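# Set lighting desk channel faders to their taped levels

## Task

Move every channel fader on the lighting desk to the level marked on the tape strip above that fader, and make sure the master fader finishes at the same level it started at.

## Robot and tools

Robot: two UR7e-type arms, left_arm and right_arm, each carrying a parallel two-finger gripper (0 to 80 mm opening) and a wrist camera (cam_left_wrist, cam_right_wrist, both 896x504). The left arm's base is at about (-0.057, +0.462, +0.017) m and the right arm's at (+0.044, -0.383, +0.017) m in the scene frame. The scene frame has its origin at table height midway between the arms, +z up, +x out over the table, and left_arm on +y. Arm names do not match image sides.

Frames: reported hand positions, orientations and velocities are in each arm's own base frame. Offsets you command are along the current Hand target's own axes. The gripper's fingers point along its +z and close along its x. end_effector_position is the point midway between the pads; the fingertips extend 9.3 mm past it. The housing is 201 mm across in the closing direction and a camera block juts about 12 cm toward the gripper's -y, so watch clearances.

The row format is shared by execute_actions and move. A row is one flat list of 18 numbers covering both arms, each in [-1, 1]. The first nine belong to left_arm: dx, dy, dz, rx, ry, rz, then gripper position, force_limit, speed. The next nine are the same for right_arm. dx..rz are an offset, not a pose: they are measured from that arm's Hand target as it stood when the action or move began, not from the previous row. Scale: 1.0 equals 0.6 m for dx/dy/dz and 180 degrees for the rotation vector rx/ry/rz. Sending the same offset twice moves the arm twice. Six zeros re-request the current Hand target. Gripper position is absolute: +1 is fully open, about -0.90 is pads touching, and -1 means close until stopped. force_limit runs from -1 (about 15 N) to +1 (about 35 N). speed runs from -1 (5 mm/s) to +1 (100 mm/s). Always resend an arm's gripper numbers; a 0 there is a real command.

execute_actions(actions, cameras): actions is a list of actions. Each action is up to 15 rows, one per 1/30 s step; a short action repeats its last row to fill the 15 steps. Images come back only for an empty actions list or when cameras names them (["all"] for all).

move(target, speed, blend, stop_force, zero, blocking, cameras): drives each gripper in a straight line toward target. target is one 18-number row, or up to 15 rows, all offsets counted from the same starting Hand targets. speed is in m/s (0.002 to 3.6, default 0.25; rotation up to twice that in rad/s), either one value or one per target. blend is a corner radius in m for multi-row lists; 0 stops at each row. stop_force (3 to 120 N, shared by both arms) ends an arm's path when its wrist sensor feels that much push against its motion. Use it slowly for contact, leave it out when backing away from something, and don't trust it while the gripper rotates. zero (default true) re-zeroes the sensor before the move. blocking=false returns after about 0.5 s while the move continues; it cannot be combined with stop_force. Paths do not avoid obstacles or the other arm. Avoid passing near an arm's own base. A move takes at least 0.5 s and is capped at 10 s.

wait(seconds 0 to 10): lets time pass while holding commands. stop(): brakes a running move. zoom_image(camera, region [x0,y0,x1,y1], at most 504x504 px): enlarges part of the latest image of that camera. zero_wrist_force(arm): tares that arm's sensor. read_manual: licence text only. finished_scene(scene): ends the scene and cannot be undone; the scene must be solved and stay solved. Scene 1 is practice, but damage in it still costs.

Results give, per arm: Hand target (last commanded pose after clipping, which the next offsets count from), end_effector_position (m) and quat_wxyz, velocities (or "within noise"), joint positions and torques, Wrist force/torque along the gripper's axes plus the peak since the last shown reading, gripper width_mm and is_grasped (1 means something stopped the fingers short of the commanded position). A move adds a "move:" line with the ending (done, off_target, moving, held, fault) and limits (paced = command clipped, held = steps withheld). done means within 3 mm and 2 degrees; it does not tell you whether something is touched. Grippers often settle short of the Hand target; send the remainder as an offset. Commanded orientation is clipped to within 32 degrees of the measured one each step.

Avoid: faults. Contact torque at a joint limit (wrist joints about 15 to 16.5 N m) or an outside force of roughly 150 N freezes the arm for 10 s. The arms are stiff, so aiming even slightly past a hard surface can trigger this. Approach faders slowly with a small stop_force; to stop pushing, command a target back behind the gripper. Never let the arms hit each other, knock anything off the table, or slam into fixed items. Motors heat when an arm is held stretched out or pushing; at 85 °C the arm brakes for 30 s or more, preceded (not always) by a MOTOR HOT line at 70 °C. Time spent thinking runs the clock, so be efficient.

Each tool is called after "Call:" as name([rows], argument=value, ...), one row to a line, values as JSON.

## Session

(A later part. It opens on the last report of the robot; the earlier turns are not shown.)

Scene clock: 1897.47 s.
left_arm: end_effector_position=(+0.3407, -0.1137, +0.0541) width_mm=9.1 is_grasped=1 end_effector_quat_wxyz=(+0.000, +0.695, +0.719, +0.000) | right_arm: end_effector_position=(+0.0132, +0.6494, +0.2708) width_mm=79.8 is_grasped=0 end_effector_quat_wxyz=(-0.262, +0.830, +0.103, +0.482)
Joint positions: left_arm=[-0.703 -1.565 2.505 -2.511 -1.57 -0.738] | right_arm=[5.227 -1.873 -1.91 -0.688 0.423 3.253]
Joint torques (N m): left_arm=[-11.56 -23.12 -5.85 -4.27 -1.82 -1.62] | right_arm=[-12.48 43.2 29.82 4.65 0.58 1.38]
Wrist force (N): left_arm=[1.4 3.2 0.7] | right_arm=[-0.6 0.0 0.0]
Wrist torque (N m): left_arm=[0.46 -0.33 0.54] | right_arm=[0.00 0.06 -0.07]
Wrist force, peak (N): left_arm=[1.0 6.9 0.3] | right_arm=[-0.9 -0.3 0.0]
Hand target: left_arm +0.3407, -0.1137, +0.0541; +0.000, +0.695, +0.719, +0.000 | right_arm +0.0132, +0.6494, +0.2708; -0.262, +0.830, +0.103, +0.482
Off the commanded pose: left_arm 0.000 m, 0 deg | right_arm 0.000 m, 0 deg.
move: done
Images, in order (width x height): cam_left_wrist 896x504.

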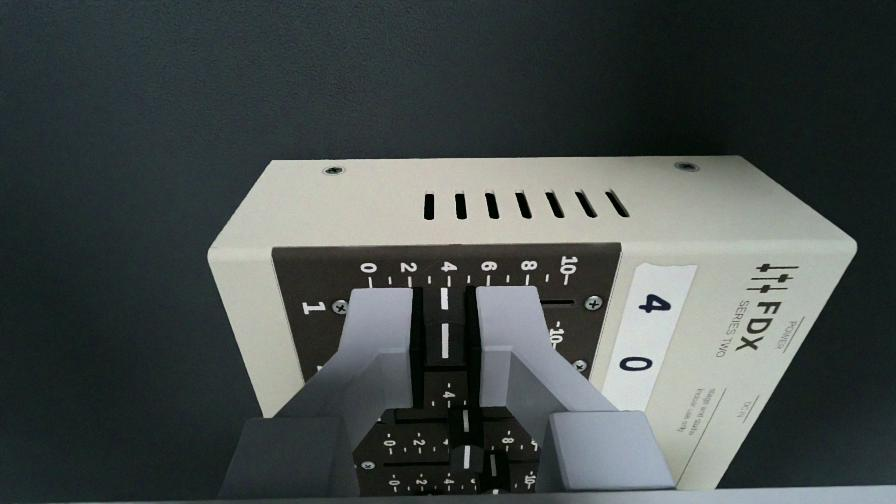

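Call:
move([
  [0, 0, 0, 0, 0, 0, 1, -1, 1, 0, 0, 0, 0, 0, 0, 0.996, 1, 1],
  [0, 0.0367, 0, 0, 0, 0, -1, -1, 0.7, 0, 0, 0, 0, 0, 0, 0.996, 1, 1],
], speed=0.25, cameras=["cam_left_wrist"])

Call:
zoom_image(camera="cam_left_wrist", region=[395, 240, 495, 380])

Call:
move([
  [0, 0, 0, 0, 0, 0, 1, -1, 1, 0, 0, 0, 0, 0, 0, 0.996, 1, 1],
  [0, 0.0367, 0, 0, 0, 0, -1, -1, 0.7, 0, 0, 0, 0, 0, 0, 0.996, 1, 1],
], speed=0.25, cameras=["cam_left_wrist"])

Call:
zoom_image(camera="cam_left_wrist", region=[395, 240, 495, 380])

Scene clock: 1943.33 s.
left_arm: end_effector_position=(+0.3627, -0.1129, +0.0541) width_mm=9.2 is_grasped=1 end_effector_quat_wxyz=(+0.000, +0.695, +0.719, +0.000) | right_arm: end_effector_position=(+0.0132, +0.6494, +0.2708) width_mm=79.8 is_grasped=0 end_effector_quat_wxyz=(-0.262, +0.830, +0.103, +0.482)
Joint positions: left_arm=[-0.661 -1.515 2.452 -2.508 -1.57 -0.696] | right_arm=[5.227 -1.873 -1.91 -0.688 0.423 3.253]
Joint torques (N m): left_arm=[-10.77 -24.79 -4.92 -3.92 -1 -1.65] | right_arm=[-14.32 42.82 28.52 4.7 0.45 1.28]
Wrist force (N): left_arm=[0.1 4.4 1.1] | right_arm=[-0.3 -0.1 -0.2]
Wrist torque (N m): left_arm=[0.54 -0.34 0.44] | right_arm=[-0.02 0.03 -0.09]
Wrist force, peak (N): left_arm=[0.1 4.4 1.1] | right_arm=[-0.7 -0.5 0.0]
Hand target: left_arm +0.3627, -0.1129, +0.0541; +0.000, +0.695, +0.719, +0.000 | right_arm +0.0132, +0.6494, +0.2708; -0.262, +0.830, +0.103, +0.482
Off the commanded pose: left_arm 0.000 m, 0 deg | right_arm 0.000 m, 0 deg.
move: done
Images, in order (width x height): cam_left_wrist 896x504.

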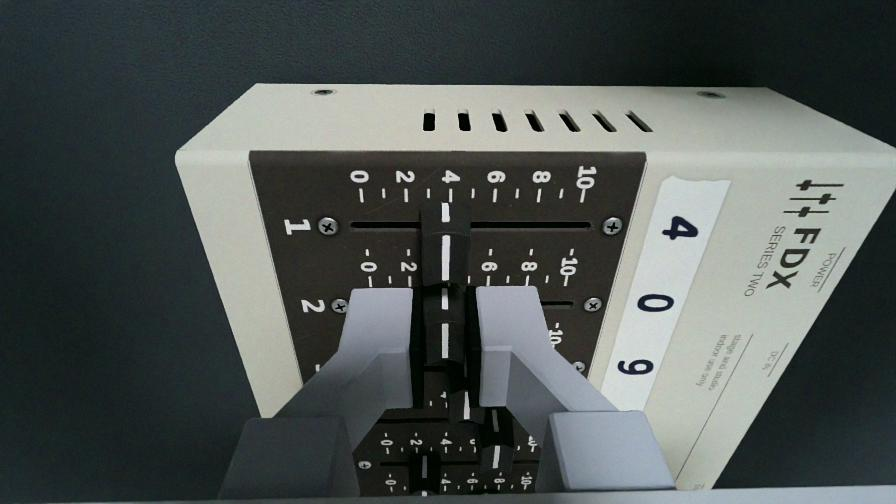

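Scaled by 3.600 from the camera's 896x504 image, which has a finer 1280x720 frame.

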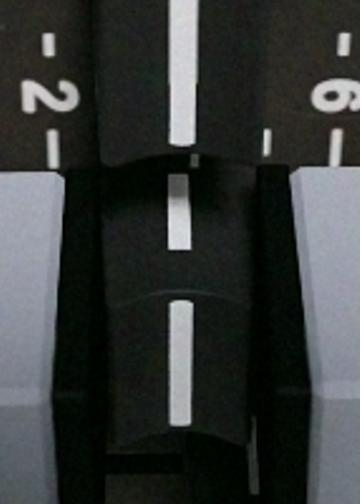

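Scene clock: 1946.03 s.
left_arm: end_effector_position=(+0.3847, -0.1121, +0.0541) width_mm=9.2 is_grasped=1 end_effector_quat_wxyz=(+0.000, +0.695, +0.719, +0.000) | right_arm: end_effector_position=(+0.0132, +0.6494, +0.2708) width_mm=79.8 is_grasped=0 end_effector_quat_wxyz=(-0.262, +0.830, +0.103, +0.482)
Joint positions: left_arm=[-0.623 -1.468 2.398 -2.502 -1.57 -0.658] | right_arm=[5.227 -1.873 -1.91 -0.688 0.423 3.253]
Joint torques (N m): left_arm=[-12.2 -27.24 -7.03 -3.95 -1.38 -1.72] | right_arm=[-13.03 43.51 28.23 4.48 0.52 1.15]
Wrist force (N): left_arm=[1.8 2.6 0.3] | right_arm=[-0.4 -0.3 0.0]
Wrist torque (N m): left_arm=[0.47 -0.31 0.42] | right_arm=[-0.04 0.05 -0.09]
Wrist force, peak (N): left_arm=[-0.3 4.3 0.9] | right_arm=[-0.8 0.1 0.3]
Hand target: left_arm +0.3847, -0.1121, +0.0541; +0.000, +0.695, +0.719, +0.000 | right_arm +0.0132, +0.6494, +0.2708; -0.262, +0.830, +0.103, +0.482
Off the commanded pose: left_arm 0.000 m, 0 deg | right_arm 0.000 m, 0 deg.
move: done
Images, in order (width x height): cam_left_wrist 896x504.

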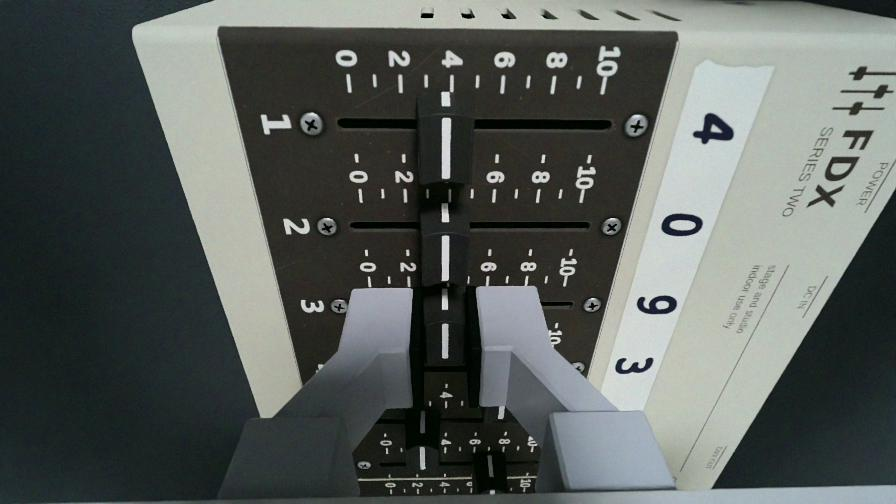

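Scaled by 3.600 from the camera's 896x504 image, which has a finer 1280x720 frame.

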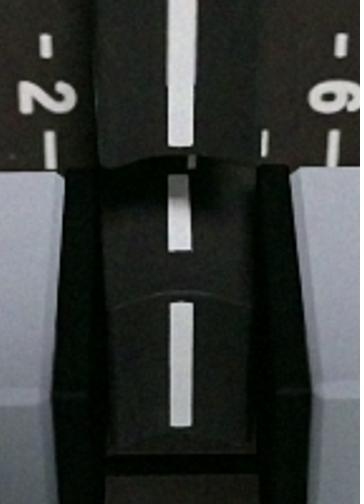

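Call:
move([
  [0, 0, 0, 0, 0, 0, 1, -1, 1, 0, 0, 0, 0, 0, 0, 0.996, 1, 1],
  [0, 0.0367, 0, 0, 0, 0, -1, -1, 0.7, 0, 0, 0, 0, 0, 0, 0.996, 1, 1],
], speed=0.25, cameras=["cam_left_wrist"])

Call:
zoom_image(camera="cam_left_wrist", region=[395, 240, 495, 380])

Call:
move([
  [0, 0, 0, 0, 0, 0, 1, -1, 1, 0, 0, 0, 0, 0, 0, 0.996, 1, 1],
  [0, 0.0367, 0, 0, 0, 0, -1, -1, 0.7, 0, 0, 0, 0, 0, 0, 0.996, 1, 1],
], speed=0.25, cameras=["cam_left_wrist"])

Call:
zoom_image(camera="cam_left_wrist", region=[395, 240, 495, 380])

Call:
move([
  [0, 0, 0, 0, 0, 0, 1, -1, 1, 0, 0, 0, 0, 0, 0, 0.996, 1, 1],
  [0, 0.0367, 0, 0, 0, 0, -1, -1, 0.7, 0, 0, 0, 0, 0, 0, 0.996, 1, 1],
], speed=0.25, cameras=["cam_left_wrist"])

Call:
zoom_image(camera="cam_left_wrist", region=[395, 240, 495, 380])

Scene clock: 1962.47 s.
left_arm: end_effector_position=(+0.4067, -0.1114, +0.0541) width_mm=9.2 is_grasped=1 end_effector_quat_wxyz=(+0.000, +0.695, +0.719, +0.000) | right_arm: end_effector_position=(+0.0132, +0.6494, +0.2708) width_mm=79.8 is_grasped=0 end_effector_quat_wxyz=(-0.262, +0.830, +0.103, +0.482)
Joint positions: left_arm=[-0.589 -1.423 2.343 -2.491 -1.57 -0.624] | right_arm=[5.227 -1.873 -1.91 -0.688 0.423 3.253]
Joint torques (N m): left_arm=[-12.64 -30.01 -8.73 -4.07 -1.75 -1.66] | right_arm=[-12.78 43.01 28.78 4.35 0.49 1.26]
Wrist force (N): left_arm=[2.1 2.5 0.3] | right_arm=[-0.5 -0.2 -0.2]
Wrist torque (N m): left_arm=[0.49 -0.30 0.44] | right_arm=[-0.02 0.05 -0.08]
Wrist force, peak (N): left_arm=[0.6 4.3 0.3] | right_arm=[-0.8 -0.5 0.0]
Hand target: left_arm +0.4067, -0.1114, +0.0541; +0.000, +0.695, +0.719, +0.000 | right_arm +0.0132, +0.6494, +0.2708; -0.262, +0.830, +0.103, +0.482
Off the commanded pose: left_arm 0.000 m, 0 deg | right_arm 0.000 m, 0 deg.
move: done
Images, in order (width x height): cam_left_wrist 896x504.

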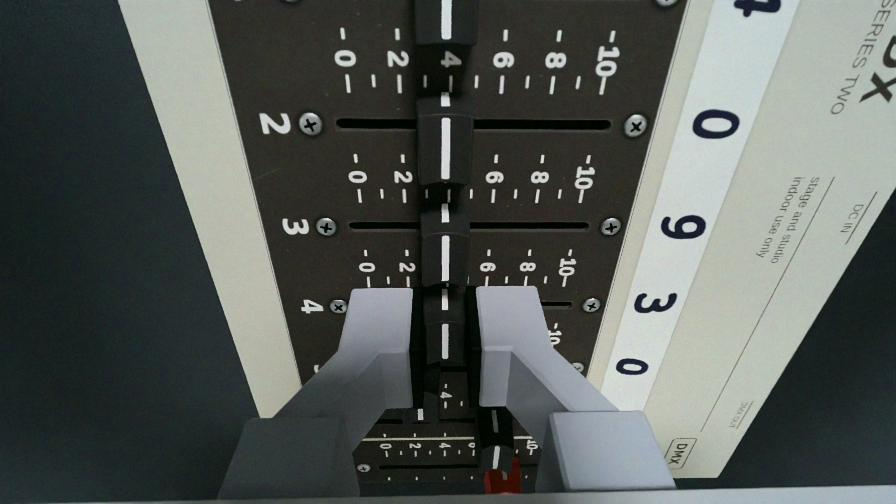

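Scaled by 3.600 from the camera's 896x504 image, which has a finer 1280x720 frame.

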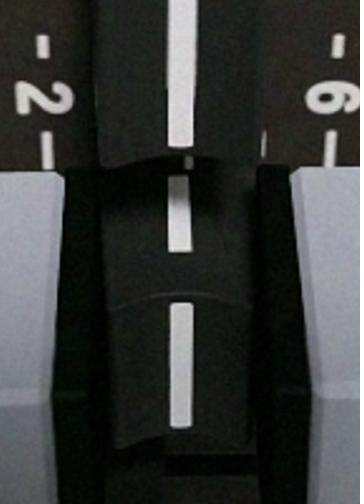

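Scene clock: 1965.17 s.
left_arm: end_effector_position=(+0.4287, -0.1106, +0.0541) width_mm=9.2 is_grasped=1 end_effector_quat_wxyz=(+0.000, +0.695, +0.719, +0.000) | right_arm: end_effector_position=(+0.0132, +0.6494, +0.2708) width_mm=79.8 is_grasped=0 end_effector_quat_wxyz=(-0.262, +0.830, +0.103, +0.482)
Joint positions: left_arm=[-0.559 -1.38 2.287 -2.478 -1.57 -0.593] | right_arm=[5.227 -1.873 -1.91 -0.688 0.423 3.253]
Joint torques (N m): left_arm=[-9.74 -31.71 -6.4 -4.18 -1.82 -1.59] | right_arm=[-11.81 44.74 28.48 4.25 0.34 1.14]
Wrist force (N): left_arm=[-0.5 4.6 1.1] | right_arm=[-0.5 -0.2 0.0]
Wrist torque (N m): left_arm=[0.52 -0.36 0.44] | right_arm=[-0.03 0.05 -0.08]
Wrist force, peak (N): left_arm=[-0.5 4.6 1.1] | right_arm=[-0.8 -0.3 0.2]
Hand target: left_arm +0.4287, -0.1106, +0.0541; +0.000, +0.695, +0.719, +0.000 | right_arm +0.0132, +0.6494, +0.2708; -0.262, +0.830, +0.103, +0.482
Off the commanded pose: left_arm 0.000 m, 0 deg | right_arm 0.000 m, 0 deg.
move: done
Images, in order (width x height): cam_left_wrist 896x504.

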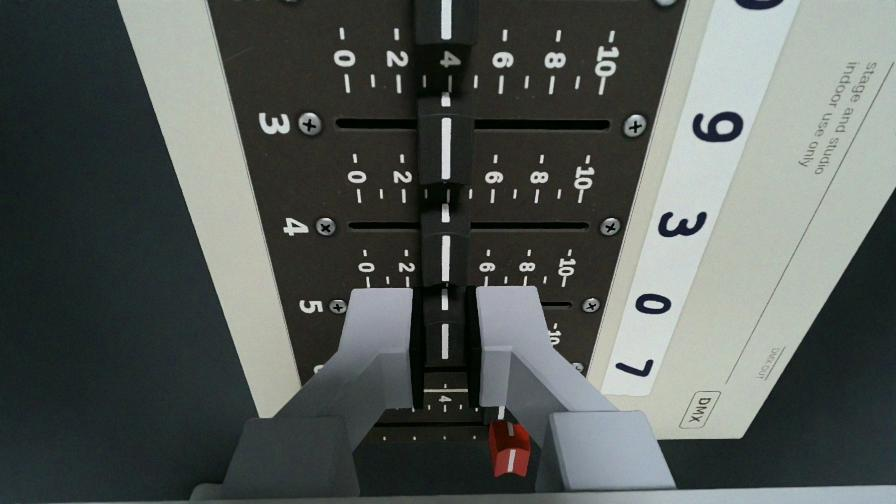

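Scaled by 3.600 from the camera's 896x504 image, which has a finer 1280x720 frame.

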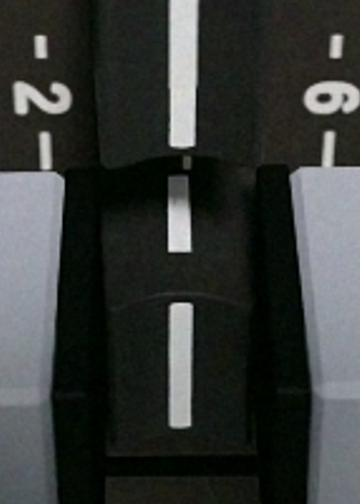

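Scene clock: 1967.87 s.
left_arm: end_effector_position=(+0.4507, -0.1098, +0.0542) width_mm=9.2 is_grasped=1 end_effector_quat_wxyz=(+0.000, +0.695, +0.719, +0.000) | right_arm: end_effector_position=(+0.0132, +0.6494, +0.2708) width_mm=79.8 is_grasped=0 end_effector_quat_wxyz=(-0.262, +0.830, +0.103, +0.482)
Joint positions: left_arm=[-0.531 -1.338 2.23 -2.463 -1.57 -0.566] | right_arm=[5.227 -1.873 -1.91 -0.688 0.423 3.253]
Joint torques (N m): left_arm=[-12.27 -34.36 -7.61 -4.37 -1.69 -1.71] | right_arm=[-13.56 44.22 28.02 4.33 0.44 1.41]
Wrist force (N): left_arm=[2.2 2.6 0.3] | right_arm=[-0.4 -0.1 0.0]
Wrist torque (N m): left_arm=[0.49 -0.33 0.43] | right_arm=[-0.01 0.04 -0.08]
Wrist force, peak (N): left_arm=[-0.6 4.4 1.1] | right_arm=[-0.8 0.1 0.3]
Hand target: left_arm +0.4507, -0.1098, +0.0542; +0.000, +0.695, +0.719, +0.000 | right_arm +0.0132, +0.6494, +0.2708; -0.262, +0.830, +0.103, +0.482
Off the commanded pose: left_arm 0.000 m, 0 deg | right_arm 0.000 m, 0 deg.
move: done
Images, in order (width x height): cam_left_wrist 896x504.

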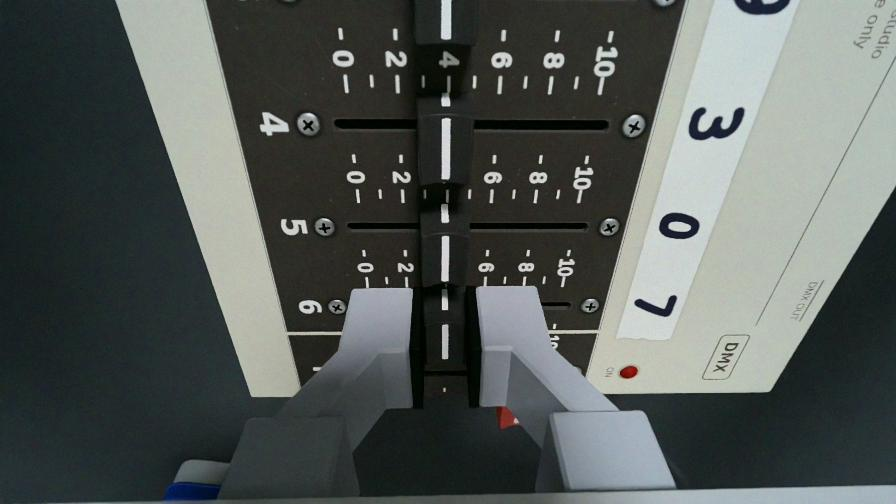

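Scaled by 3.600 from the camera's 896x504 image, which has a finer 1280x720 frame.

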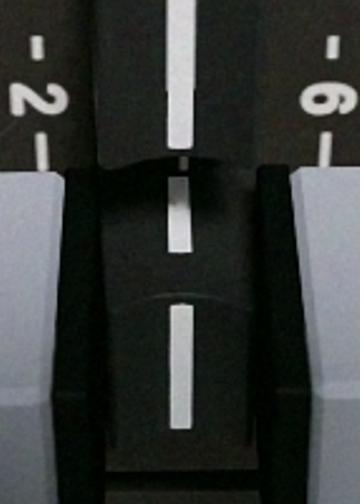

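Call:
move([
  [0, 0, 0, 0, 0, 0, 1, -1, 1, 0, 0, 0, 0, 0, 0, 0.996, 1, 1],
  [0, 0, -0.0758, 0, 0, 0, 1, -1, 1, 0, 0, 0, 0, 0, 0, 0.996, 1, 1],
  [0, -0.1835, -0.0758, 0, 0, 0, 1, -1, 1, 0, 0, 0, 0, 0, 0, 0.996, 1, 1],
  [0, -0.1835, 0, 0, 0, 0, 1, -1, 1, 0, 0, 0, 0, 0, 0, 0.996, 1, 1],
  [0, -0.1835, 0, 0, 0, 0, -1, -1, 0.7, 0, 0, 0, 0, 0, 0, 0.996, 1, 1],
], speed=0.25, cameras=["cam_left_wrist"])

Call:
zoom_image(camera="cam_left_wrist", region=[395, 240, 495, 380])

Scene clock: 1995.13 s.
left_arm: end_effector_position=(+0.3407, -0.1137, +0.0541) width_mm=9.1 is_grasped=1 end_effector_quat_wxyz=(+0.000, +0.695, +0.719, +0.000) | right_arm: end_effector_position=(+0.0132, +0.6494, +0.2708) width_mm=79.8 is_grasped=0 end_effector_quat_wxyz=(-0.262, +0.830, +0.103, +0.482)
Joint positions: left_arm=[-0.703 -1.565 2.505 -2.511 -1.57 -0.738] | right_arm=[5.227 -1.873 -1.91 -0.688 0.423 3.253]
Joint torques (N m): left_arm=[9.32 -7.33 -5.57 -4.55 -1.7 -1.62] | right_arm=[-13.27 42.76 28.71 4.05 0.35 1.18]
Wrist force (N): left_arm=[0.3 3.6 0.8] | right_arm=[-0.8 -0.1 0.2]
Wrist torque (N m): left_arm=[0.49 -0.30 0.53] | right_arm=[-0.01 0.08 -0.08]
Wrist force, peak (N): left_arm=[0.7 6.4 0.6] | right_arm=[-0.8 -0.2 -0.1]
Hand target: left_arm +0.3407, -0.1137, +0.0541; +0.000, +0.695, +0.719, +0.000 | right_arm +0.0132, +0.6494, +0.2708; -0.262, +0.830, +0.103, +0.482
Off the commanded pose: left_arm 0.000 m, 0 deg | right_arm 0.000 m, 0 deg.
move: done
Images, in order (width x height): cam_left_wrist 896x504.

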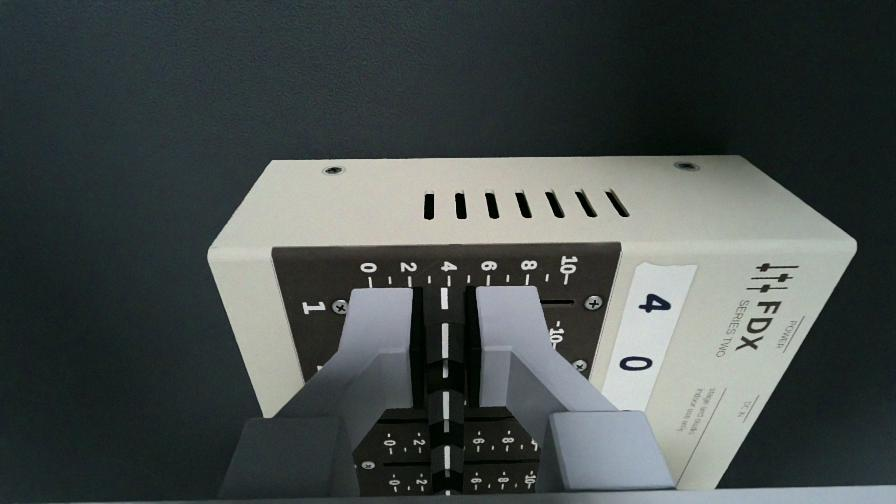

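Scaled by 3.600 from the camera's 896x504 image, which has a finer 1280x720 frame.

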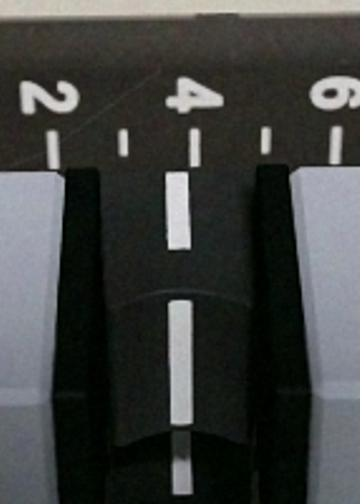

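Call:
move([
  [0, 0, 0, 0, 0, 0, 1, -1, 1, 0, 0, 0, 0, 0, 0, 0.996, 1, 1],
  [0, 0, -0.1, 0, 0, 0, 1, -1, 1, 0, 0, 0, 0, 0, 0, 0.996, 1, 1],
  [0.0258, -0.0635, -0.351, -0.08, -0.06, 0.07, 1, -1, 1, 0, 0, 0, 0, 0, 0, 0.996, 1, 1],
], speed=0.2)

Call:
move(target=[0.0421, -0.0024, 0.2817, 0.0796, 0.0603, -0.0696, 1, -1, 1, 0, 0, 0, 0, 0, 0, 0.996, 1, 1], speed=0.3)

Scene clock: 2024.40 s.
left_arm: end_effector_position=(+0.3019, -0.0997, +0.2646) width_mm=80.0 is_grasped=0 end_effector_quat_wxyz=(+0.154, +0.761, +0.630, +0.025) | right_arm: end_effector_position=(+0.0132, +0.6494, +0.2708) width_mm=79.8 is_grasped=0 end_effector_quat_wxyz=(-0.262, +0.830, +0.103, +0.482)
Joint positions: left_arm=[-0.762 -2.237 2.382 -2.029 -1.557 -0.573] | right_arm=[5.227 -1.873 -1.91 -0.688 0.423 3.253]
Joint torques (N m): left_arm=[9.03 -3.5 -18.24 -3.76 -1.66 0.58] | right_arm=[-12.58 43 28.31 4.15 0.52 1.27]
Wrist force (N): left_arm=[0.3 2.5 0.3] | right_arm=[-0.4 -0.3 0.0]
Wrist torque (N m): left_arm=[0.37 -0.25 0.26] | right_arm=[-0.03 0.04 -0.07]
Wrist force, peak (N): left_arm=[0.0 4.6 1.9] | right_arm=[-1.0 0.1 0.1]
Hand target: left_arm +0.3019, -0.0996, +0.2646; +0.154, +0.761, +0.630, +0.025 | right_arm +0.0132, +0.6494, +0.2708; -0.262, +0.830, +0.103, +0.482
Off the commanded pose: left_arm 0.000 m, 0 deg | right_arm 0.000 m, 0 deg.
move: done

Scene clock: 2025.57 s.
left_arm: end_effector_position=(+0.3450, -0.1092, +0.0996) width_mm=80.0 is_grasped=0 end_effector_quat_wxyz=(+0.000, +0.695, +0.719, +0.001) | right_arm: end_effector_position=(+0.0132, +0.6494, +0.2708) width_mm=79.8 is_grasped=0 end_effector_quat_wxyz=(-0.262, +0.830, +0.103, +0.482)
Joint positions: left_arm=[-0.685 -1.688 2.441 -2.325 -1.568 -0.719] | right_arm=[5.227 -1.873 -1.91 -0.688 0.423 3.253]
Joint torques (N m): left_arm=[-12.21 -5.19 -8.87 -3.86 2 -1.64] | right_arm=[-12.53 43.81 28.71 4.18 0.62 1.09]
Wrist force (N): left_arm=[0.4 3.5 0.5] | right_arm=[-0.6 -0.5 0.1]
Wrist torque (N m): left_arm=[0.49 -0.33 0.53] | right_arm=[-0.06 0.06 -0.08]
Wrist force, peak (N): left_arm=[0.3 4.8 3.2] | right_arm=[-0.7 -0.6 0.1]
Hand target: left_arm +0.3450, -0.1092, +0.0996; +0.000, +0.695, +0.719, +0.001 | right_arm +0.0132, +0.6494, +0.2708; -0.262, +0.830, +0.103, +0.482
Off the commanded pose: left_arm 0.000 m, 0 deg | right_arm 0.000 m, 0 deg.
move: done

Call:
move([
  [-0.0073, -0.0074, 0.0758, 0, 0, 0, 1, -1, 1, 0, 0, 0, 0, 0, 0, 0.996, 1, 1],
  [-0.0073, -0.0074, 0.0758, 0, 0, 0, -1, -1, 0.7, 0, 0, 0, 0, 0, 0, 0.996, 1, 1],
], speed=0.25, cameras=["cam_left_wrist"])

Call:
zoom_image(camera="cam_left_wrist", region=[395, 240, 495, 380])

Scene clock: 2032.60 s.
left_arm: end_effector_position=(+0.3408, -0.1137, +0.0541) width_mm=9.2 is_grasped=1 end_effector_quat_wxyz=(+0.000, +0.695, +0.719, +0.001) | right_arm: end_effector_position=(+0.0132, +0.6494, +0.2708) width_mm=79.8 is_grasped=0 end_effector_quat_wxyz=(-0.262, +0.830, +0.103, +0.482)
Joint positions: left_arm=[-0.704 -1.565 2.506 -2.512 -1.568 -0.737] | right_arm=[5.227 -1.873 -1.91 -0.688 0.423 3.253]
Joint torques (N m): left_arm=[9.73 -7.34 -25.56 -4.39 1.91 1.39] | right_arm=[-13.01 43.47 27.92 4.18 0.44 1.52]
Wrist force (N): left_arm=[0.5 3.5 1.0] | right_arm=[-0.4 -0.2 0.1]
Wrist torque (N m): left_arm=[0.49 -0.34 0.53] | right_arm=[-0.02 0.05 -0.08]
Wrist force, peak (N): left_arm=[0.3 3.9 0.7] | right_arm=[-0.8 0.2 0.2]
Hand target: left_arm +0.3408, -0.1137, +0.0541; +0.000, +0.695, +0.719, +0.001 | right_arm +0.0132, +0.6494, +0.2708; -0.262, +0.830, +0.103, +0.482
Off the commanded pose: left_arm 0.000 m, 0 deg | right_arm 0.000 m, 0 deg.
move: done
Images, in order (width x height): cam_left_wrist 896x504.

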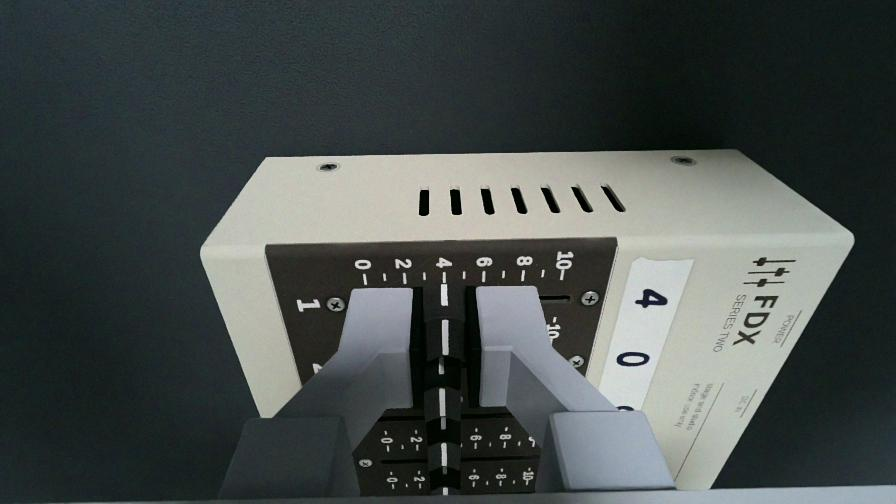

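Scaled by 3.600 from the camera's 896x504 image, which has a finer 1280x720 frame.

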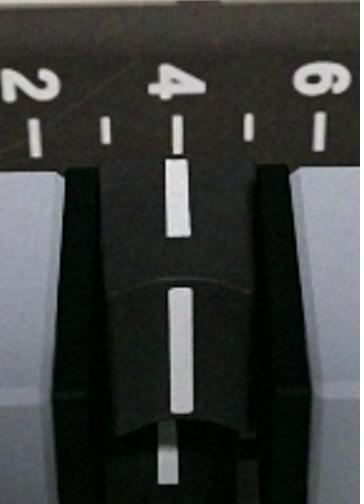

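Call:
move([
  [0, 0, 0, 0, 0, 0, 1, -1, 1, 0, 0, 0, 0, 0, 0, 0.996, 1, 1],
  [0, 0.0367, 0, 0, 0, 0, -1, -1, 0.7, 0, 0, 0, 0, 0, 0, 0.996, 1, 1],
], speed=0.25, cameras=["cam_left_wrist"])

Call:
zoom_image(camera="cam_left_wrist", region=[395, 240, 495, 380])

Scene clock: 2041.97 s.
left_arm: end_effector_position=(+0.3628, -0.1130, +0.0541) width_mm=9.2 is_grasped=1 end_effector_quat_wxyz=(+0.000, +0.695, +0.719, +0.001) | right_arm: end_effector_position=(+0.0132, +0.6494, +0.2708) width_mm=79.8 is_grasped=0 end_effector_quat_wxyz=(-0.262, +0.830, +0.103, +0.482)
Joint positions: left_arm=[-0.662 -1.515 2.453 -2.509 -1.568 -0.695] | right_arm=[5.227 -1.873 -1.91 -0.688 0.423 3.253]
Joint torques (N m): left_arm=[-11.05 -25.2 -6.02 -3.81 -1.7 -1.65] | right_arm=[-13.31 43.47 27.92 3.93 0.38 1.28]
Wrist force (N): left_arm=[0.4 4.0 0.9] | right_arm=[-0.4 -0.3 0.1]
Wrist torque (N m): left_arm=[0.49 -0.33 0.43] | right_arm=[-0.03 0.04 -0.08]
Wrist force, peak (N): left_arm=[0.3 4.2 1.0] | right_arm=[-0.9 -0.1 0.2]
Hand target: left_arm +0.3628, -0.1130, +0.0541; +0.000, +0.695, +0.719, +0.001 | right_arm +0.0132, +0.6494, +0.2708; -0.262, +0.830, +0.103, +0.482
Off the commanded pose: left_arm 0.000 m, 0 deg | right_arm 0.000 m, 0 deg.
move: done
Images, in order (width x height): cam_left_wrist 896x504.

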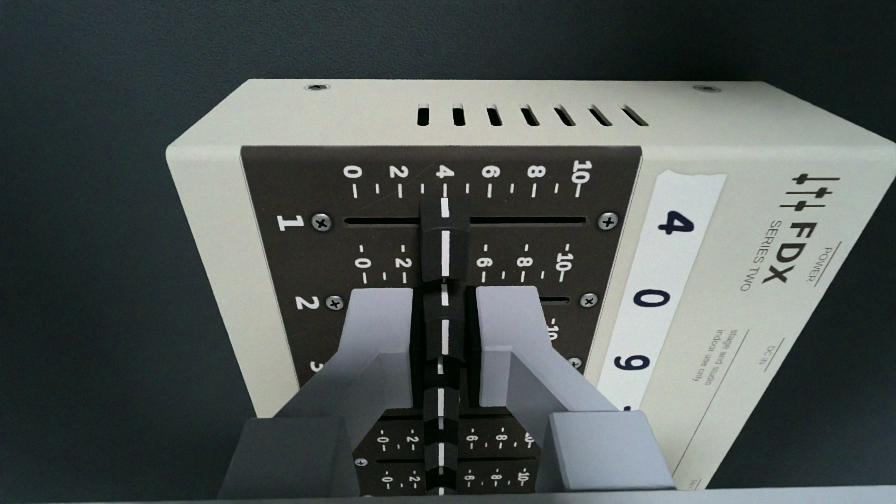

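Scaled by 3.600 from the camera's 896x504 image, which has a finer 1280x720 frame.

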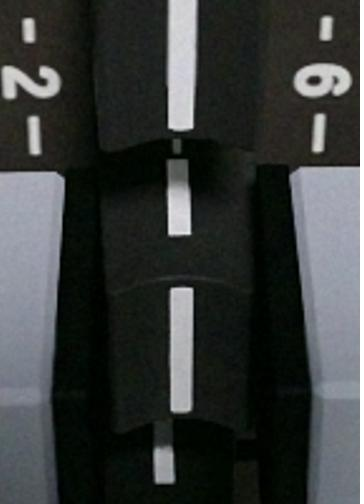

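Call:
move([
  [0.0074, 0, 0, 0, 0, 0, -1, -1, 0.7, 0, 0, 0, 0, 0, 0, 0.996, 1, 1],
  [0, 0, 0, 0, 0, 0, -1, -1, 0.7, 0, 0, 0, 0, 0, 0, 0.996, 1, 1],
], speed=0.25, cameras=["cam_left_wrist"])

Call:
zoom_image(camera="cam_left_wrist", region=[395, 240, 495, 380])

Call:
move([
  [0, 0, 0, 0, 0, 0, 1, -1, 1, 0, 0, 0, 0, 0, 0, 0.996, 1, 1],
  [0, 0.0367, 0, 0, 0, 0, -1, -1, 0.7, 0, 0, 0, 0, 0, 0, 0.996, 1, 1],
], speed=0.25, cameras=["cam_left_wrist"])

Call:
zoom_image(camera="cam_left_wrist", region=[395, 240, 495, 380])

Scene clock: 2055.00 s.
left_arm: end_effector_position=(+0.3629, -0.1130, +0.0541) width_mm=9.2 is_grasped=1 end_effector_quat_wxyz=(+0.000, +0.695, +0.719, +0.001) | right_arm: end_effector_position=(+0.0132, +0.6494, +0.2708) width_mm=79.8 is_grasped=0 end_effector_quat_wxyz=(-0.262, +0.830, +0.103, +0.482)
Joint positions: left_arm=[-0.662 -1.515 2.452 -2.509 -1.568 -0.695] | right_arm=[5.227 -1.873 -1.91 -0.688 0.423 3.253]
Joint torques (N m): left_arm=[9.88 -25.31 -8.03 -0.44 -0.75 1.35] | right_arm=[-13.51 44.08 28.22 3.78 0.49 1.26]
Wrist force (N): left_arm=[-0.6 3.0 0.6] | right_arm=[-0.4 0.0 0.1]
Wrist torque (N m): left_arm=[0.51 -0.32 0.42] | right_arm=[0.00 0.04 -0.08]
Wrist force, peak (N): left_arm=[-0.8 7.2 2.0] | right_arm=[-0.8 -0.5 0.3]
Hand target: left_arm +0.3628, -0.1130, +0.0541; +0.000, +0.695, +0.719, +0.001 | right_arm +0.0132, +0.6494, +0.2708; -0.262, +0.830, +0.103, +0.482
Off the commanded pose: left_arm 0.000 m, 0 deg | right_arm 0.000 m, 0 deg.
move: done
Images, in order (width x height): cam_left_wrist 896x504.

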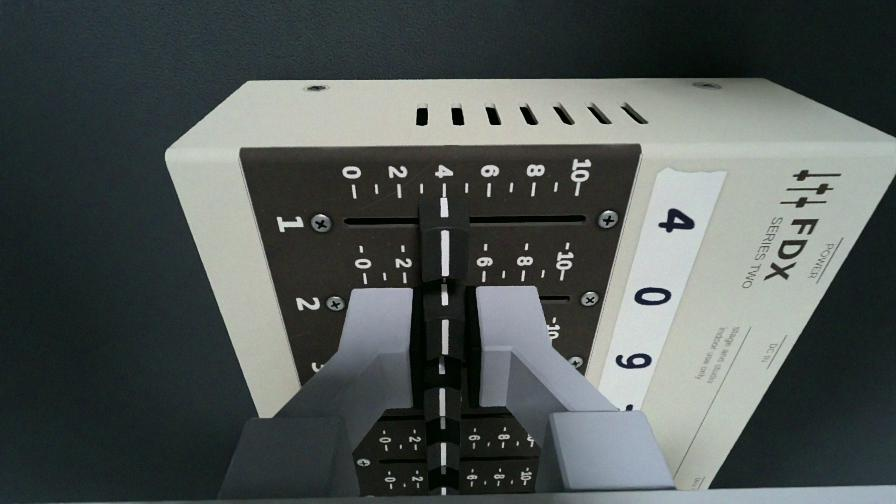

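Scaled by 3.600 from the camera's 896x504 image, which has a finer 1280x720 frame.

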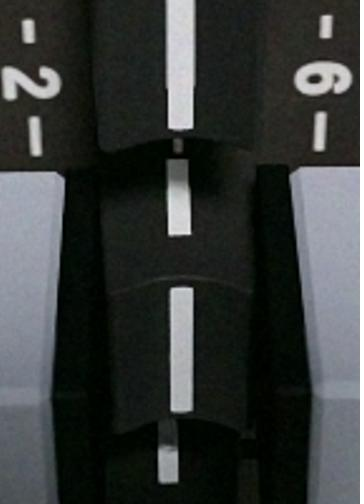

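Scene clock: 2057.70 s.
left_arm: end_effector_position=(+0.3848, -0.1122, +0.0542) width_mm=9.2 is_grasped=1 end_effector_quat_wxyz=(+0.000, +0.695, +0.719, +0.001) | right_arm: end_effector_position=(+0.0132, +0.6494, +0.2708) width_mm=79.8 is_grasped=0 end_effector_quat_wxyz=(-0.262, +0.830, +0.103, +0.482)
Joint positions: left_arm=[-0.624 -1.468 2.398 -2.502 -1.568 -0.658] | right_arm=[5.227 -1.873 -1.91 -0.688 0.423 3.253]
Joint torques (N m): left_arm=[-11.02 -27.57 -6.04 -4.01 -1.7 -1.77] | right_arm=[-13.1 42.54 29.01 3.8 0.52 1.01]
Wrist force (N): left_arm=[-0.2 4.1 1.1] | right_arm=[-0.4 -0.1 0.3]
Wrist torque (N m): left_arm=[0.50 -0.29 0.42] | right_arm=[-0.01 0.04 -0.07]
Wrist force, peak (N): left_arm=[0.2 4.3 1.0] | right_arm=[-0.9 -0.2 0.0]
Hand target: left_arm +0.3848, -0.1122, +0.0542; +0.000, +0.695, +0.719, +0.001 | right_arm +0.0132, +0.6494, +0.2708; -0.262, +0.830, +0.103, +0.482
Off the commanded pose: left_arm 0.000 m, 0 deg | right_arm 0.000 m, 0 deg.
move: done
Images, in order (width x height): cam_left_wrist 896x504.

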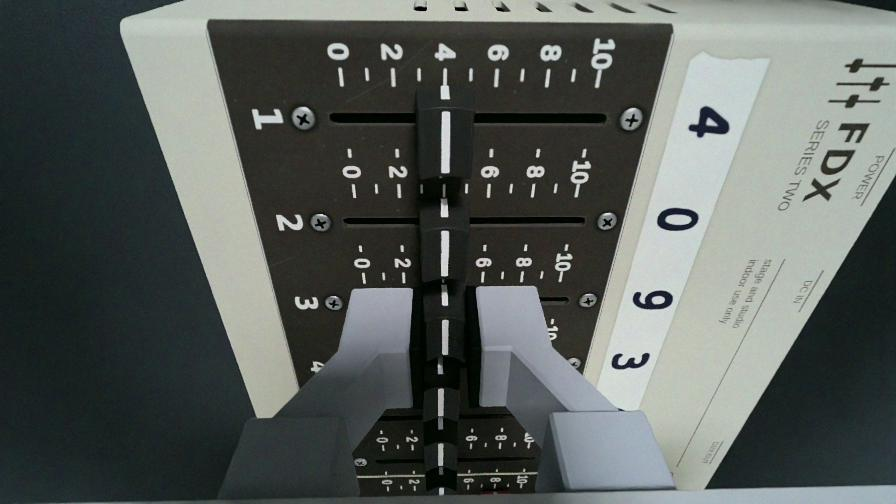

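Scaled by 3.600 from the camera's 896x504 image, which has a finer 1280x720 frame.

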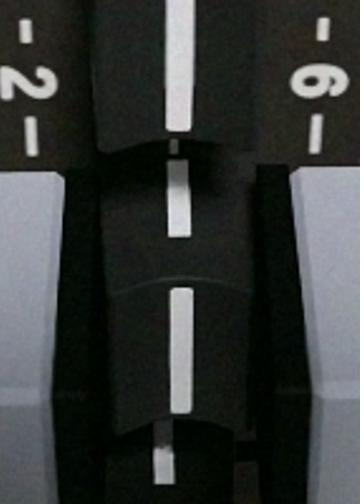

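Call:
move([
  [0, 0, 0, 0, 0, 0, 1, -1, 1, 0, 0, 0, 0, 0, 0, 0.996, 1, 1],
  [0, 0, -0.0758, 0, 0, 0, 1, -1, 1, 0, 0, 0, 0, 0, 0, 0.996, 1, 1],
  [0, -0.0734, -0.0758, 0, 0, 0, 1, -1, 1, 0, 0, 0, 0, 0, 0, 0.996, 1, 1],
  [0, -0.0734, 0, 0, 0, 0, 1, -1, 1, 0, 0, 0, 0, 0, 0, 0.996, 1, 1],
  [0, -0.0734, 0, 0, 0, 0, -1, -1, 0.7, 0, 0, 0, 0, 0, 0, 0.996, 1, 1],
], speed=0.25, cameras=["cam_left_wrist"])

Call:
zoom_image(camera="cam_left_wrist", region=[395, 240, 495, 380])

Scene clock: 2091.03 s.
left_arm: end_effector_position=(+0.3408, -0.1137, +0.0541) width_mm=9.1 is_grasped=1 end_effector_quat_wxyz=(+0.000, +0.695, +0.719, +0.001) | right_arm: end_effector_position=(+0.0132, +0.6494, +0.2708) width_mm=79.8 is_grasped=0 end_effector_quat_wxyz=(-0.262, +0.830, +0.103, +0.482)
Joint positions: left_arm=[-0.704 -1.565 2.506 -2.512 -1.568 -0.737] | right_arm=[5.227 -1.873 -1.91 -0.688 0.423 3.253]
Joint torques (N m): left_arm=[9.97 -7.28 -5.77 -4.46 -1.63 -1.75] | right_arm=[-12.58 42.61 28.09 3.53 0.72 1.13]
Wrist force (N): left_arm=[0.4 3.7 0.8] | right_arm=[-0.6 -0.5 -0.1]
Wrist torque (N m): left_arm=[0.49 -0.31 0.53] | right_arm=[-0.07 0.07 -0.08]
Wrist force, peak (N): left_arm=[0.5 6.4 0.6] | right_arm=[-0.9 -0.3 0.2]
Hand target: left_arm +0.3408, -0.1137, +0.0541; +0.000, +0.695, +0.719, +0.001 | right_arm +0.0132, +0.6494, +0.2708; -0.262, +0.830, +0.103, +0.482
Off the commanded pose: left_arm 0.000 m, 0 deg | right_arm 0.000 m, 0 deg.
move: done
Images, in order (width x height): cam_left_wrist 896x504.

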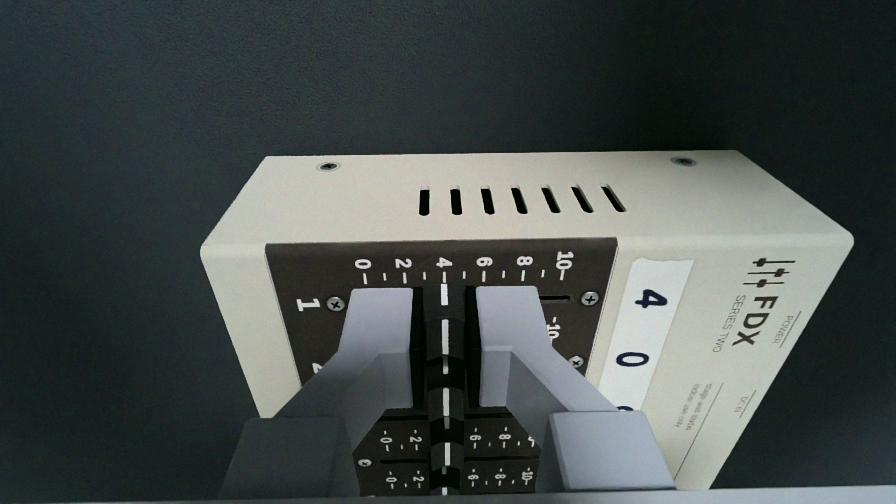

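Scaled by 3.600 from the camera's 896x504 image, which has a finer 1280x720 frame.

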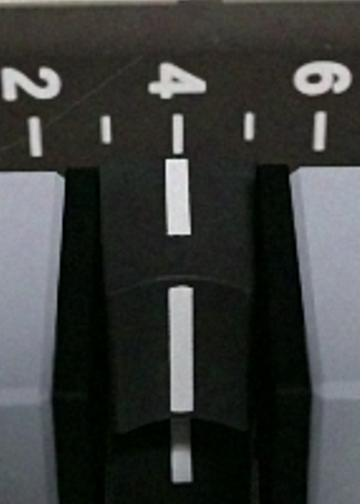

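Call:
move([
  [0, 0, 0, 0, 0, 0, 1, -1, 1, 0, 0, 0, 0, 0, 0, 0.996, 1, 1],
  [0, 0.1835, 0, 0, 0, 0, -1, -1, 0.7, 0, 0, 0, 0, 0, 0, 0.996, 1, 1],
], speed=0.25, cameras=["cam_left_wrist"])

Call:
zoom_image(camera="cam_left_wrist", region=[395, 240, 495, 380])

Call:
move([
  [0, 0, 0, 0, 0, 0, 1, -1, 1, 0, 0, 0, 0, 0, 0, 0.996, 1, 1],
  [0, -0.1835, 0, 0, 0, 0, -1, -1, 0.7, 0, 0, 0, 0, 0, 0, 0.996, 1, 1],
], speed=0.25, cameras=["cam_left_wrist"])

Call:
zoom_image(camera="cam_left_wrist", region=[395, 240, 495, 380])

Scene clock: 2104.60 s.
left_arm: end_effector_position=(+0.4509, -0.1100, +0.0543) width_mm=9.2 is_grasped=1 end_effector_quat_wxyz=(+0.000, +0.695, +0.719, +0.001) | right_arm: end_effector_position=(+0.0132, +0.6494, +0.2708) width_mm=79.8 is_grasped=0 end_effector_quat_wxyz=(-0.262, +0.830, +0.103, +0.482)
Joint positions: left_arm=[-0.532 -1.338 2.23 -2.464 -1.568 -0.565] | right_arm=[5.227 -1.873 -1.91 -0.688 0.423 3.253]
Joint torques (N m): left_arm=[9 -18.75 -25.99 -0.71 1.92 1.49] | right_arm=[-13.14 42.38 28.99 3.52 0.47 1.25]
Wrist force (N): left_arm=[0.0 3.6 1.4] | right_arm=[-0.6 -0.3 0.0]
Wrist torque (N m): left_arm=[0.49 -0.36 0.43] | right_arm=[-0.03 0.07 -0.08]
Wrist force, peak (N): left_arm=[0.6 6.6 0.6] | right_arm=[-0.9 -0.2 0.1]
Hand target: left_arm +0.4509, -0.1100, +0.0543; +0.000, +0.695, +0.719, +0.001 | right_arm +0.0132, +0.6494, +0.2708; -0.262, +0.830, +0.103, +0.482
Off the commanded pose: left_arm 0.000 m, 0 deg | right_arm 0.000 m, 0 deg.
move: done
Images, in order (width x height): cam_left_wrist 896x504.

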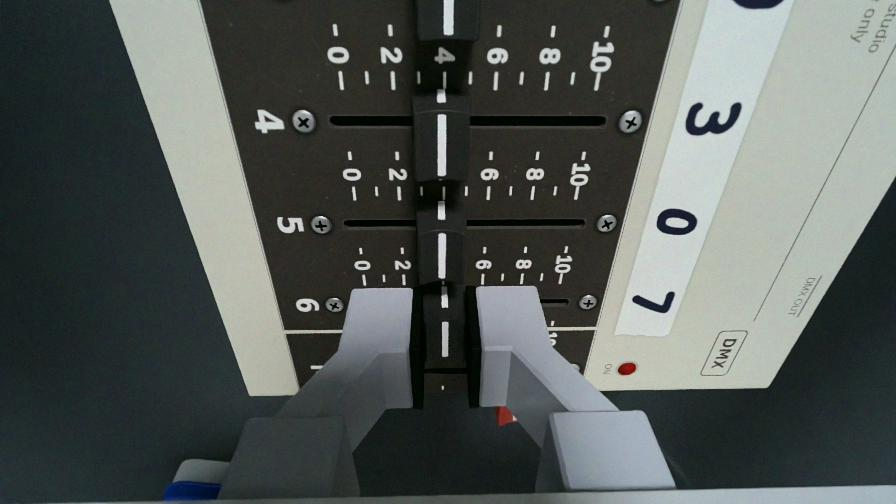

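Scaled by 3.600 from the camera's 896x504 image, which has a finer 1280x720 frame.

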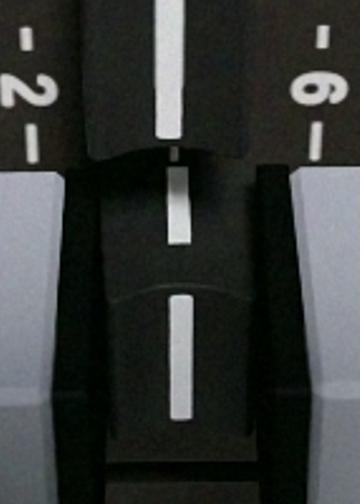

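Scene clock: 2107.57 s.
left_arm: end_effector_position=(+0.3408, -0.1137, +0.0541) width_mm=9.2 is_grasped=1 end_effector_quat_wxyz=(+0.000, +0.695, +0.719, +0.001) | right_arm: end_effector_position=(+0.0132, +0.6494, +0.2708) width_mm=79.8 is_grasped=0 end_effector_quat_wxyz=(-0.262, +0.830, +0.103, +0.482)
Joint positions: left_arm=[-0.704 -1.565 2.506 -2.512 -1.568 -0.737] | right_arm=[5.227 -1.873 -1.91 -0.688 0.423 3.253]
Joint torques (N m): left_arm=[-11.51 -23.28 -6.56 -4.57 -1.72 -1.69] | right_arm=[-12.72 43.65 28.54 3.45 0.45 1.19]
Wrist force (N): left_arm=[1.3 3.5 0.9] | right_arm=[-0.6 -0.1 0.3]
Wrist torque (N m): left_arm=[0.48 -0.32 0.53] | right_arm=[-0.01 0.07 -0.08]
Wrist force, peak (N): left_arm=[0.8 6.9 0.3] | right_arm=[-0.9 0.1 -0.1]
Hand target: left_arm +0.3408, -0.1137, +0.0541; +0.000, +0.695, +0.719, +0.001 | right_arm +0.0132, +0.6494, +0.2708; -0.262, +0.830, +0.103, +0.482
Off the commanded pose: left_arm 0.000 m, 0 deg | right_arm 0.000 m, 0 deg.
move: done
Images, in order (width x height): cam_left_wrist 896x504.

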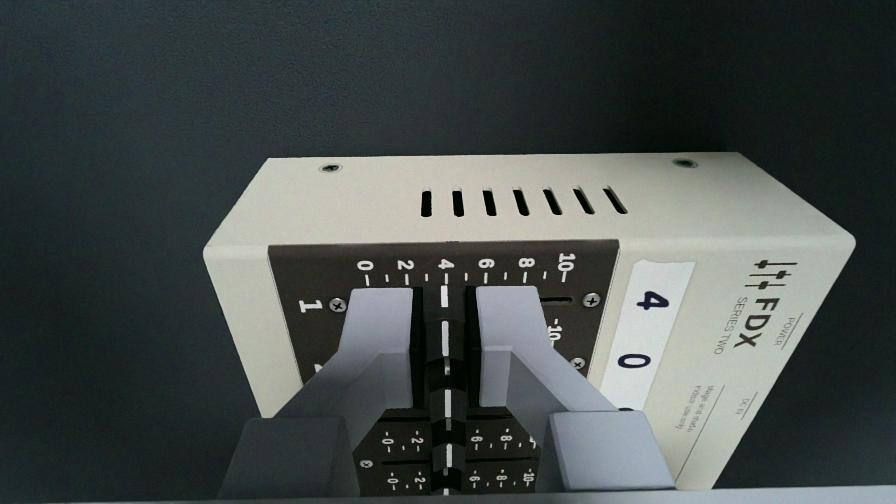

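Scaled by 3.600 from the camera's 896x504 image, which has a finer 1280x720 frame.

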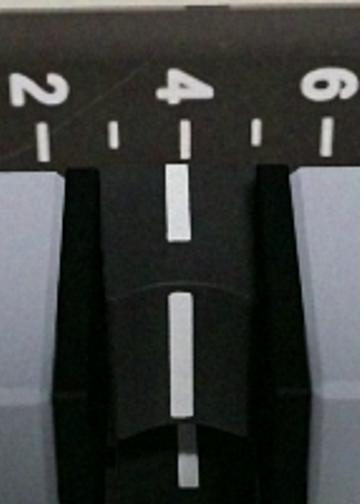

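Call:
move([
  [0, 0, 0, 0, 0, 0, 1, -1, 1, 0, 0, 0, 0, 0, 0, 0.996, 1, 1],
  [0, 0, -0.1, 0, 0, 0, 1, -1, 1, 0, 0, 0, 0, 0, 0, 0.996, 1, 1],
  [0.0258, -0.0635, -0.351, -0.08, -0.06, 0.07, 1, -1, 1, 0, 0, 0, 0, 0, 0, 0.996, 1, 1],
], speed=0.2)

Call:
move([
  [0.0421, -0.0024, 0.2817, 0.0796, 0.0603, -0.0696, 1, -1, 1, 0, 0, 0, 0, 0, 0, 0.996, 1, 1],
], speed=0.3)

Call:
move([
  [0, 0.1835, 0, 0, 0, 0, 1, -1, 1, 0, 0, 0, 0, 0, 0, 0.996, 1, 1],
  [0, 0, 0, 0, 0, 0, 1, -1, 1, 0, 0, 0, 0, 0, 0, 0.996, 1, 1],
], speed=0.6)

Scene clock: 2132.27 s.
left_arm: end_effector_position=(+0.3018, -0.0999, +0.2646) width_mm=80.0 is_grasped=0 end_effector_quat_wxyz=(+0.154, +0.761, +0.630, +0.026) | right_arm: end_effector_position=(+0.0132, +0.6494, +0.2708) width_mm=79.8 is_grasped=0 end_effector_quat_wxyz=(-0.262, +0.830, +0.103, +0.482)
Joint positions: left_arm=[-0.764 -2.238 2.382 -2.029 -1.555 -0.573] | right_arm=[5.227 -1.873 -1.91 -0.688 0.423 3.253]
Joint torques (N m): left_arm=[10.6 -4.09 -17.54 -3.77 -1.43 0.51] | right_arm=[-12.89 42.93 29.08 3.24 0.35 1.13]
Wrist force (N): left_arm=[0.2 2.8 0.6] | right_arm=[-0.4 0.0 0.2]
Wrist torque (N m): left_arm=[0.40 -0.24 0.25] | right_arm=[0.00 0.04 -0.08]
Wrist force, peak (N): left_arm=[0.0 4.4 2.3] | right_arm=[-1.0 -0.1 -0.2]
Hand target: left_arm +0.3017, -0.0998, +0.2646; +0.154, +0.761, +0.630, +0.026 | right_arm +0.0132, +0.6494, +0.2708; -0.262, +0.830, +0.103, +0.482
Off the commanded pose: left_arm 0.000 m, 0 deg | right_arm 0.000 m, 0 deg.
move: done

Scene clock: 2133.43 s.
left_arm: end_effector_position=(+0.3451, -0.1093, +0.0996) width_mm=80.0 is_grasped=0 end_effector_quat_wxyz=(+0.001, +0.695, +0.719, +0.002) | right_arm: end_effector_position=(+0.0132, +0.6494, +0.2708) width_mm=79.8 is_grasped=0 end_effector_quat_wxyz=(-0.262, +0.830, +0.103, +0.482)
Joint positions: left_arm=[-0.687 -1.688 2.442 -2.326 -1.567 -0.719] | right_arm=[5.227 -1.873 -1.91 -0.688 0.423 3.253]
Joint torques (N m): left_arm=[-12.97 -5.08 -8.62 -3.74 1.99 -1.59] | right_arm=[-12.54 43.54 29.07 3.33 0.39 1.37]
Wrist force (N): left_arm=[0.6 3.6 0.4] | right_arm=[-0.5 0.0 -0.1]
Wrist torque (N m): left_arm=[0.50 -0.35 0.53] | right_arm=[0.00 0.05 -0.08]
Wrist force, peak (N): left_arm=[0.3 4.9 3.1] | right_arm=[-0.9 0.2 -0.2]
Hand target: left_arm +0.3451, -0.1094, +0.0996; +0.001, +0.695, +0.719, +0.002 | right_arm +0.0132, +0.6494, +0.2708; -0.262, +0.830, +0.103, +0.482
Off the commanded pose: left_arm 0.000 m, 0 deg | right_arm 0.000 m, 0 deg.
move: done

Scene clock: 2135.00 s.
left_arm: end_effector_position=(+0.3452, -0.1093, +0.0996) width_mm=80.0 is_grasped=0 end_effector_quat_wxyz=(+0.001, +0.695, +0.719, +0.002) | right_arm: end_effector_position=(+0.0132, +0.6494, +0.2708) width_mm=79.8 is_grasped=0 end_effector_quat_wxyz=(-0.262, +0.830, +0.103, +0.482)
Joint positions: left_arm=[-0.686 -1.688 2.442 -2.326 -1.567 -0.719] | right_arm=[5.227 -1.873 -1.91 -0.688 0.423 3.253]
Joint torques (N m): left_arm=[-11.64 -21.02 -9.15 -3.31 -1.65 -1.78] | right_arm=[-12.7 42.46 28.83 3.2 0.3 1.25]
Wrist force (N): left_arm=[0.5 3.7 0.5] | right_arm=[-0.6 0.0 0.0]
Wrist torque (N m): left_arm=[0.51 -0.33 0.53] | right_arm=[0.00 0.07 -0.08]
Wrist force, peak (N): left_arm=[0.7 7.1 0.2] | right_arm=[-0.6 -0.6 -0.1]
Hand target: left_arm +0.3451, -0.1094, +0.0996; +0.001, +0.695, +0.719, +0.002 | right_arm +0.0132, +0.6494, +0.2708; -0.262, +0.830, +0.103, +0.482
Off the commanded pose: left_arm 0.000 m, 0 deg | right_arm 0.000 m, 0 deg.
move: done

Call:
move([
  [-0.0071, -0.0076, 0.0758, 0, 0, 0, 1, -1, 1, 0, 0, 0, 0, 0, 0, 0.996, 1, 1],
  [-0.0071, -0.0076, 0.0758, 0, 0, 0, -1, -1, 0.7, 0, 0, 0, 0, 0, 0, 0.996, 1, 1],
], speed=0.25, cameras=["cam_left_wrist"])

Call:
zoom_image(camera="cam_left_wrist", region=[395, 240, 495, 380])

Scene clock: 2143.47 s.
left_arm: end_effector_position=(+0.3409, -0.1137, +0.0540) width_mm=9.2 is_grasped=1 end_effector_quat_wxyz=(+0.001, +0.695, +0.719, +0.002) | right_arm: end_effector_position=(+0.0132, +0.6494, +0.2708) width_mm=79.8 is_grasped=0 end_effector_quat_wxyz=(-0.262, +0.830, +0.103, +0.482)
Joint positions: left_arm=[-0.705 -1.566 2.506 -2.513 -1.567 -0.737] | right_arm=[5.227 -1.873 -1.91 -0.688 0.423 3.253]
Joint torques (N m): left_arm=[9.43 -7.13 -25.85 -4.37 1.94 1.3] | right_arm=[-13.12 43.65 29.32 3.18 0.26 1.29]
Wrist force (N): left_arm=[1.2 3.6 0.6] | right_arm=[-0.5 -0.3 0.1]
Wrist torque (N m): left_arm=[0.51 -0.30 0.53] | right_arm=[-0.02 0.04 -0.08]
Wrist force, peak (N): left_arm=[1.4 3.6 0.9] | right_arm=[-0.9 -0.2 0.0]
Hand target: left_arm +0.3409, -0.1137, +0.0540; +0.001, +0.695, +0.719, +0.002 | right_arm +0.0132, +0.6494, +0.2708; -0.262, +0.830, +0.103, +0.482
Off the commanded pose: left_arm 0.000 m, 0 deg | right_arm 0.000 m, 0 deg.
move: done
Images, in order (width x height): cam_left_wrist 896x504.

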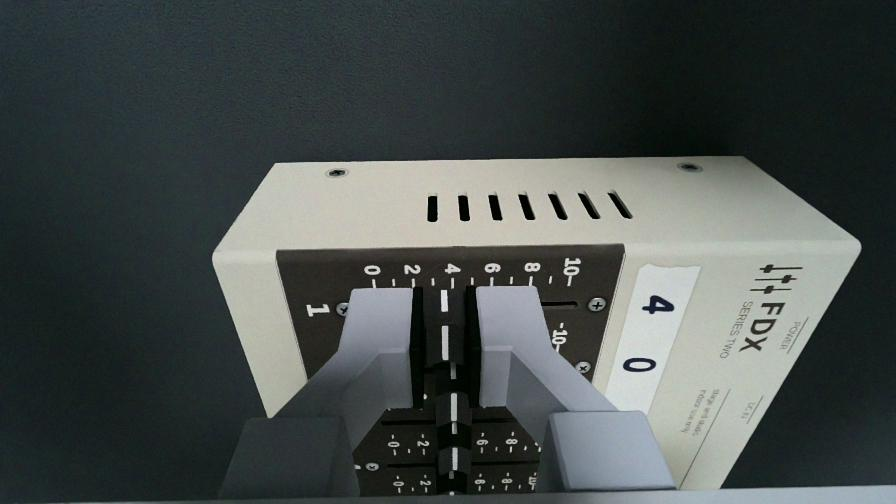

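Scaled by 3.600 from the camera's 896x504 image, which has a finer 1280x720 frame.

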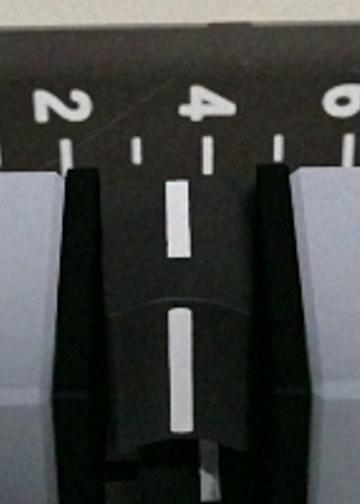

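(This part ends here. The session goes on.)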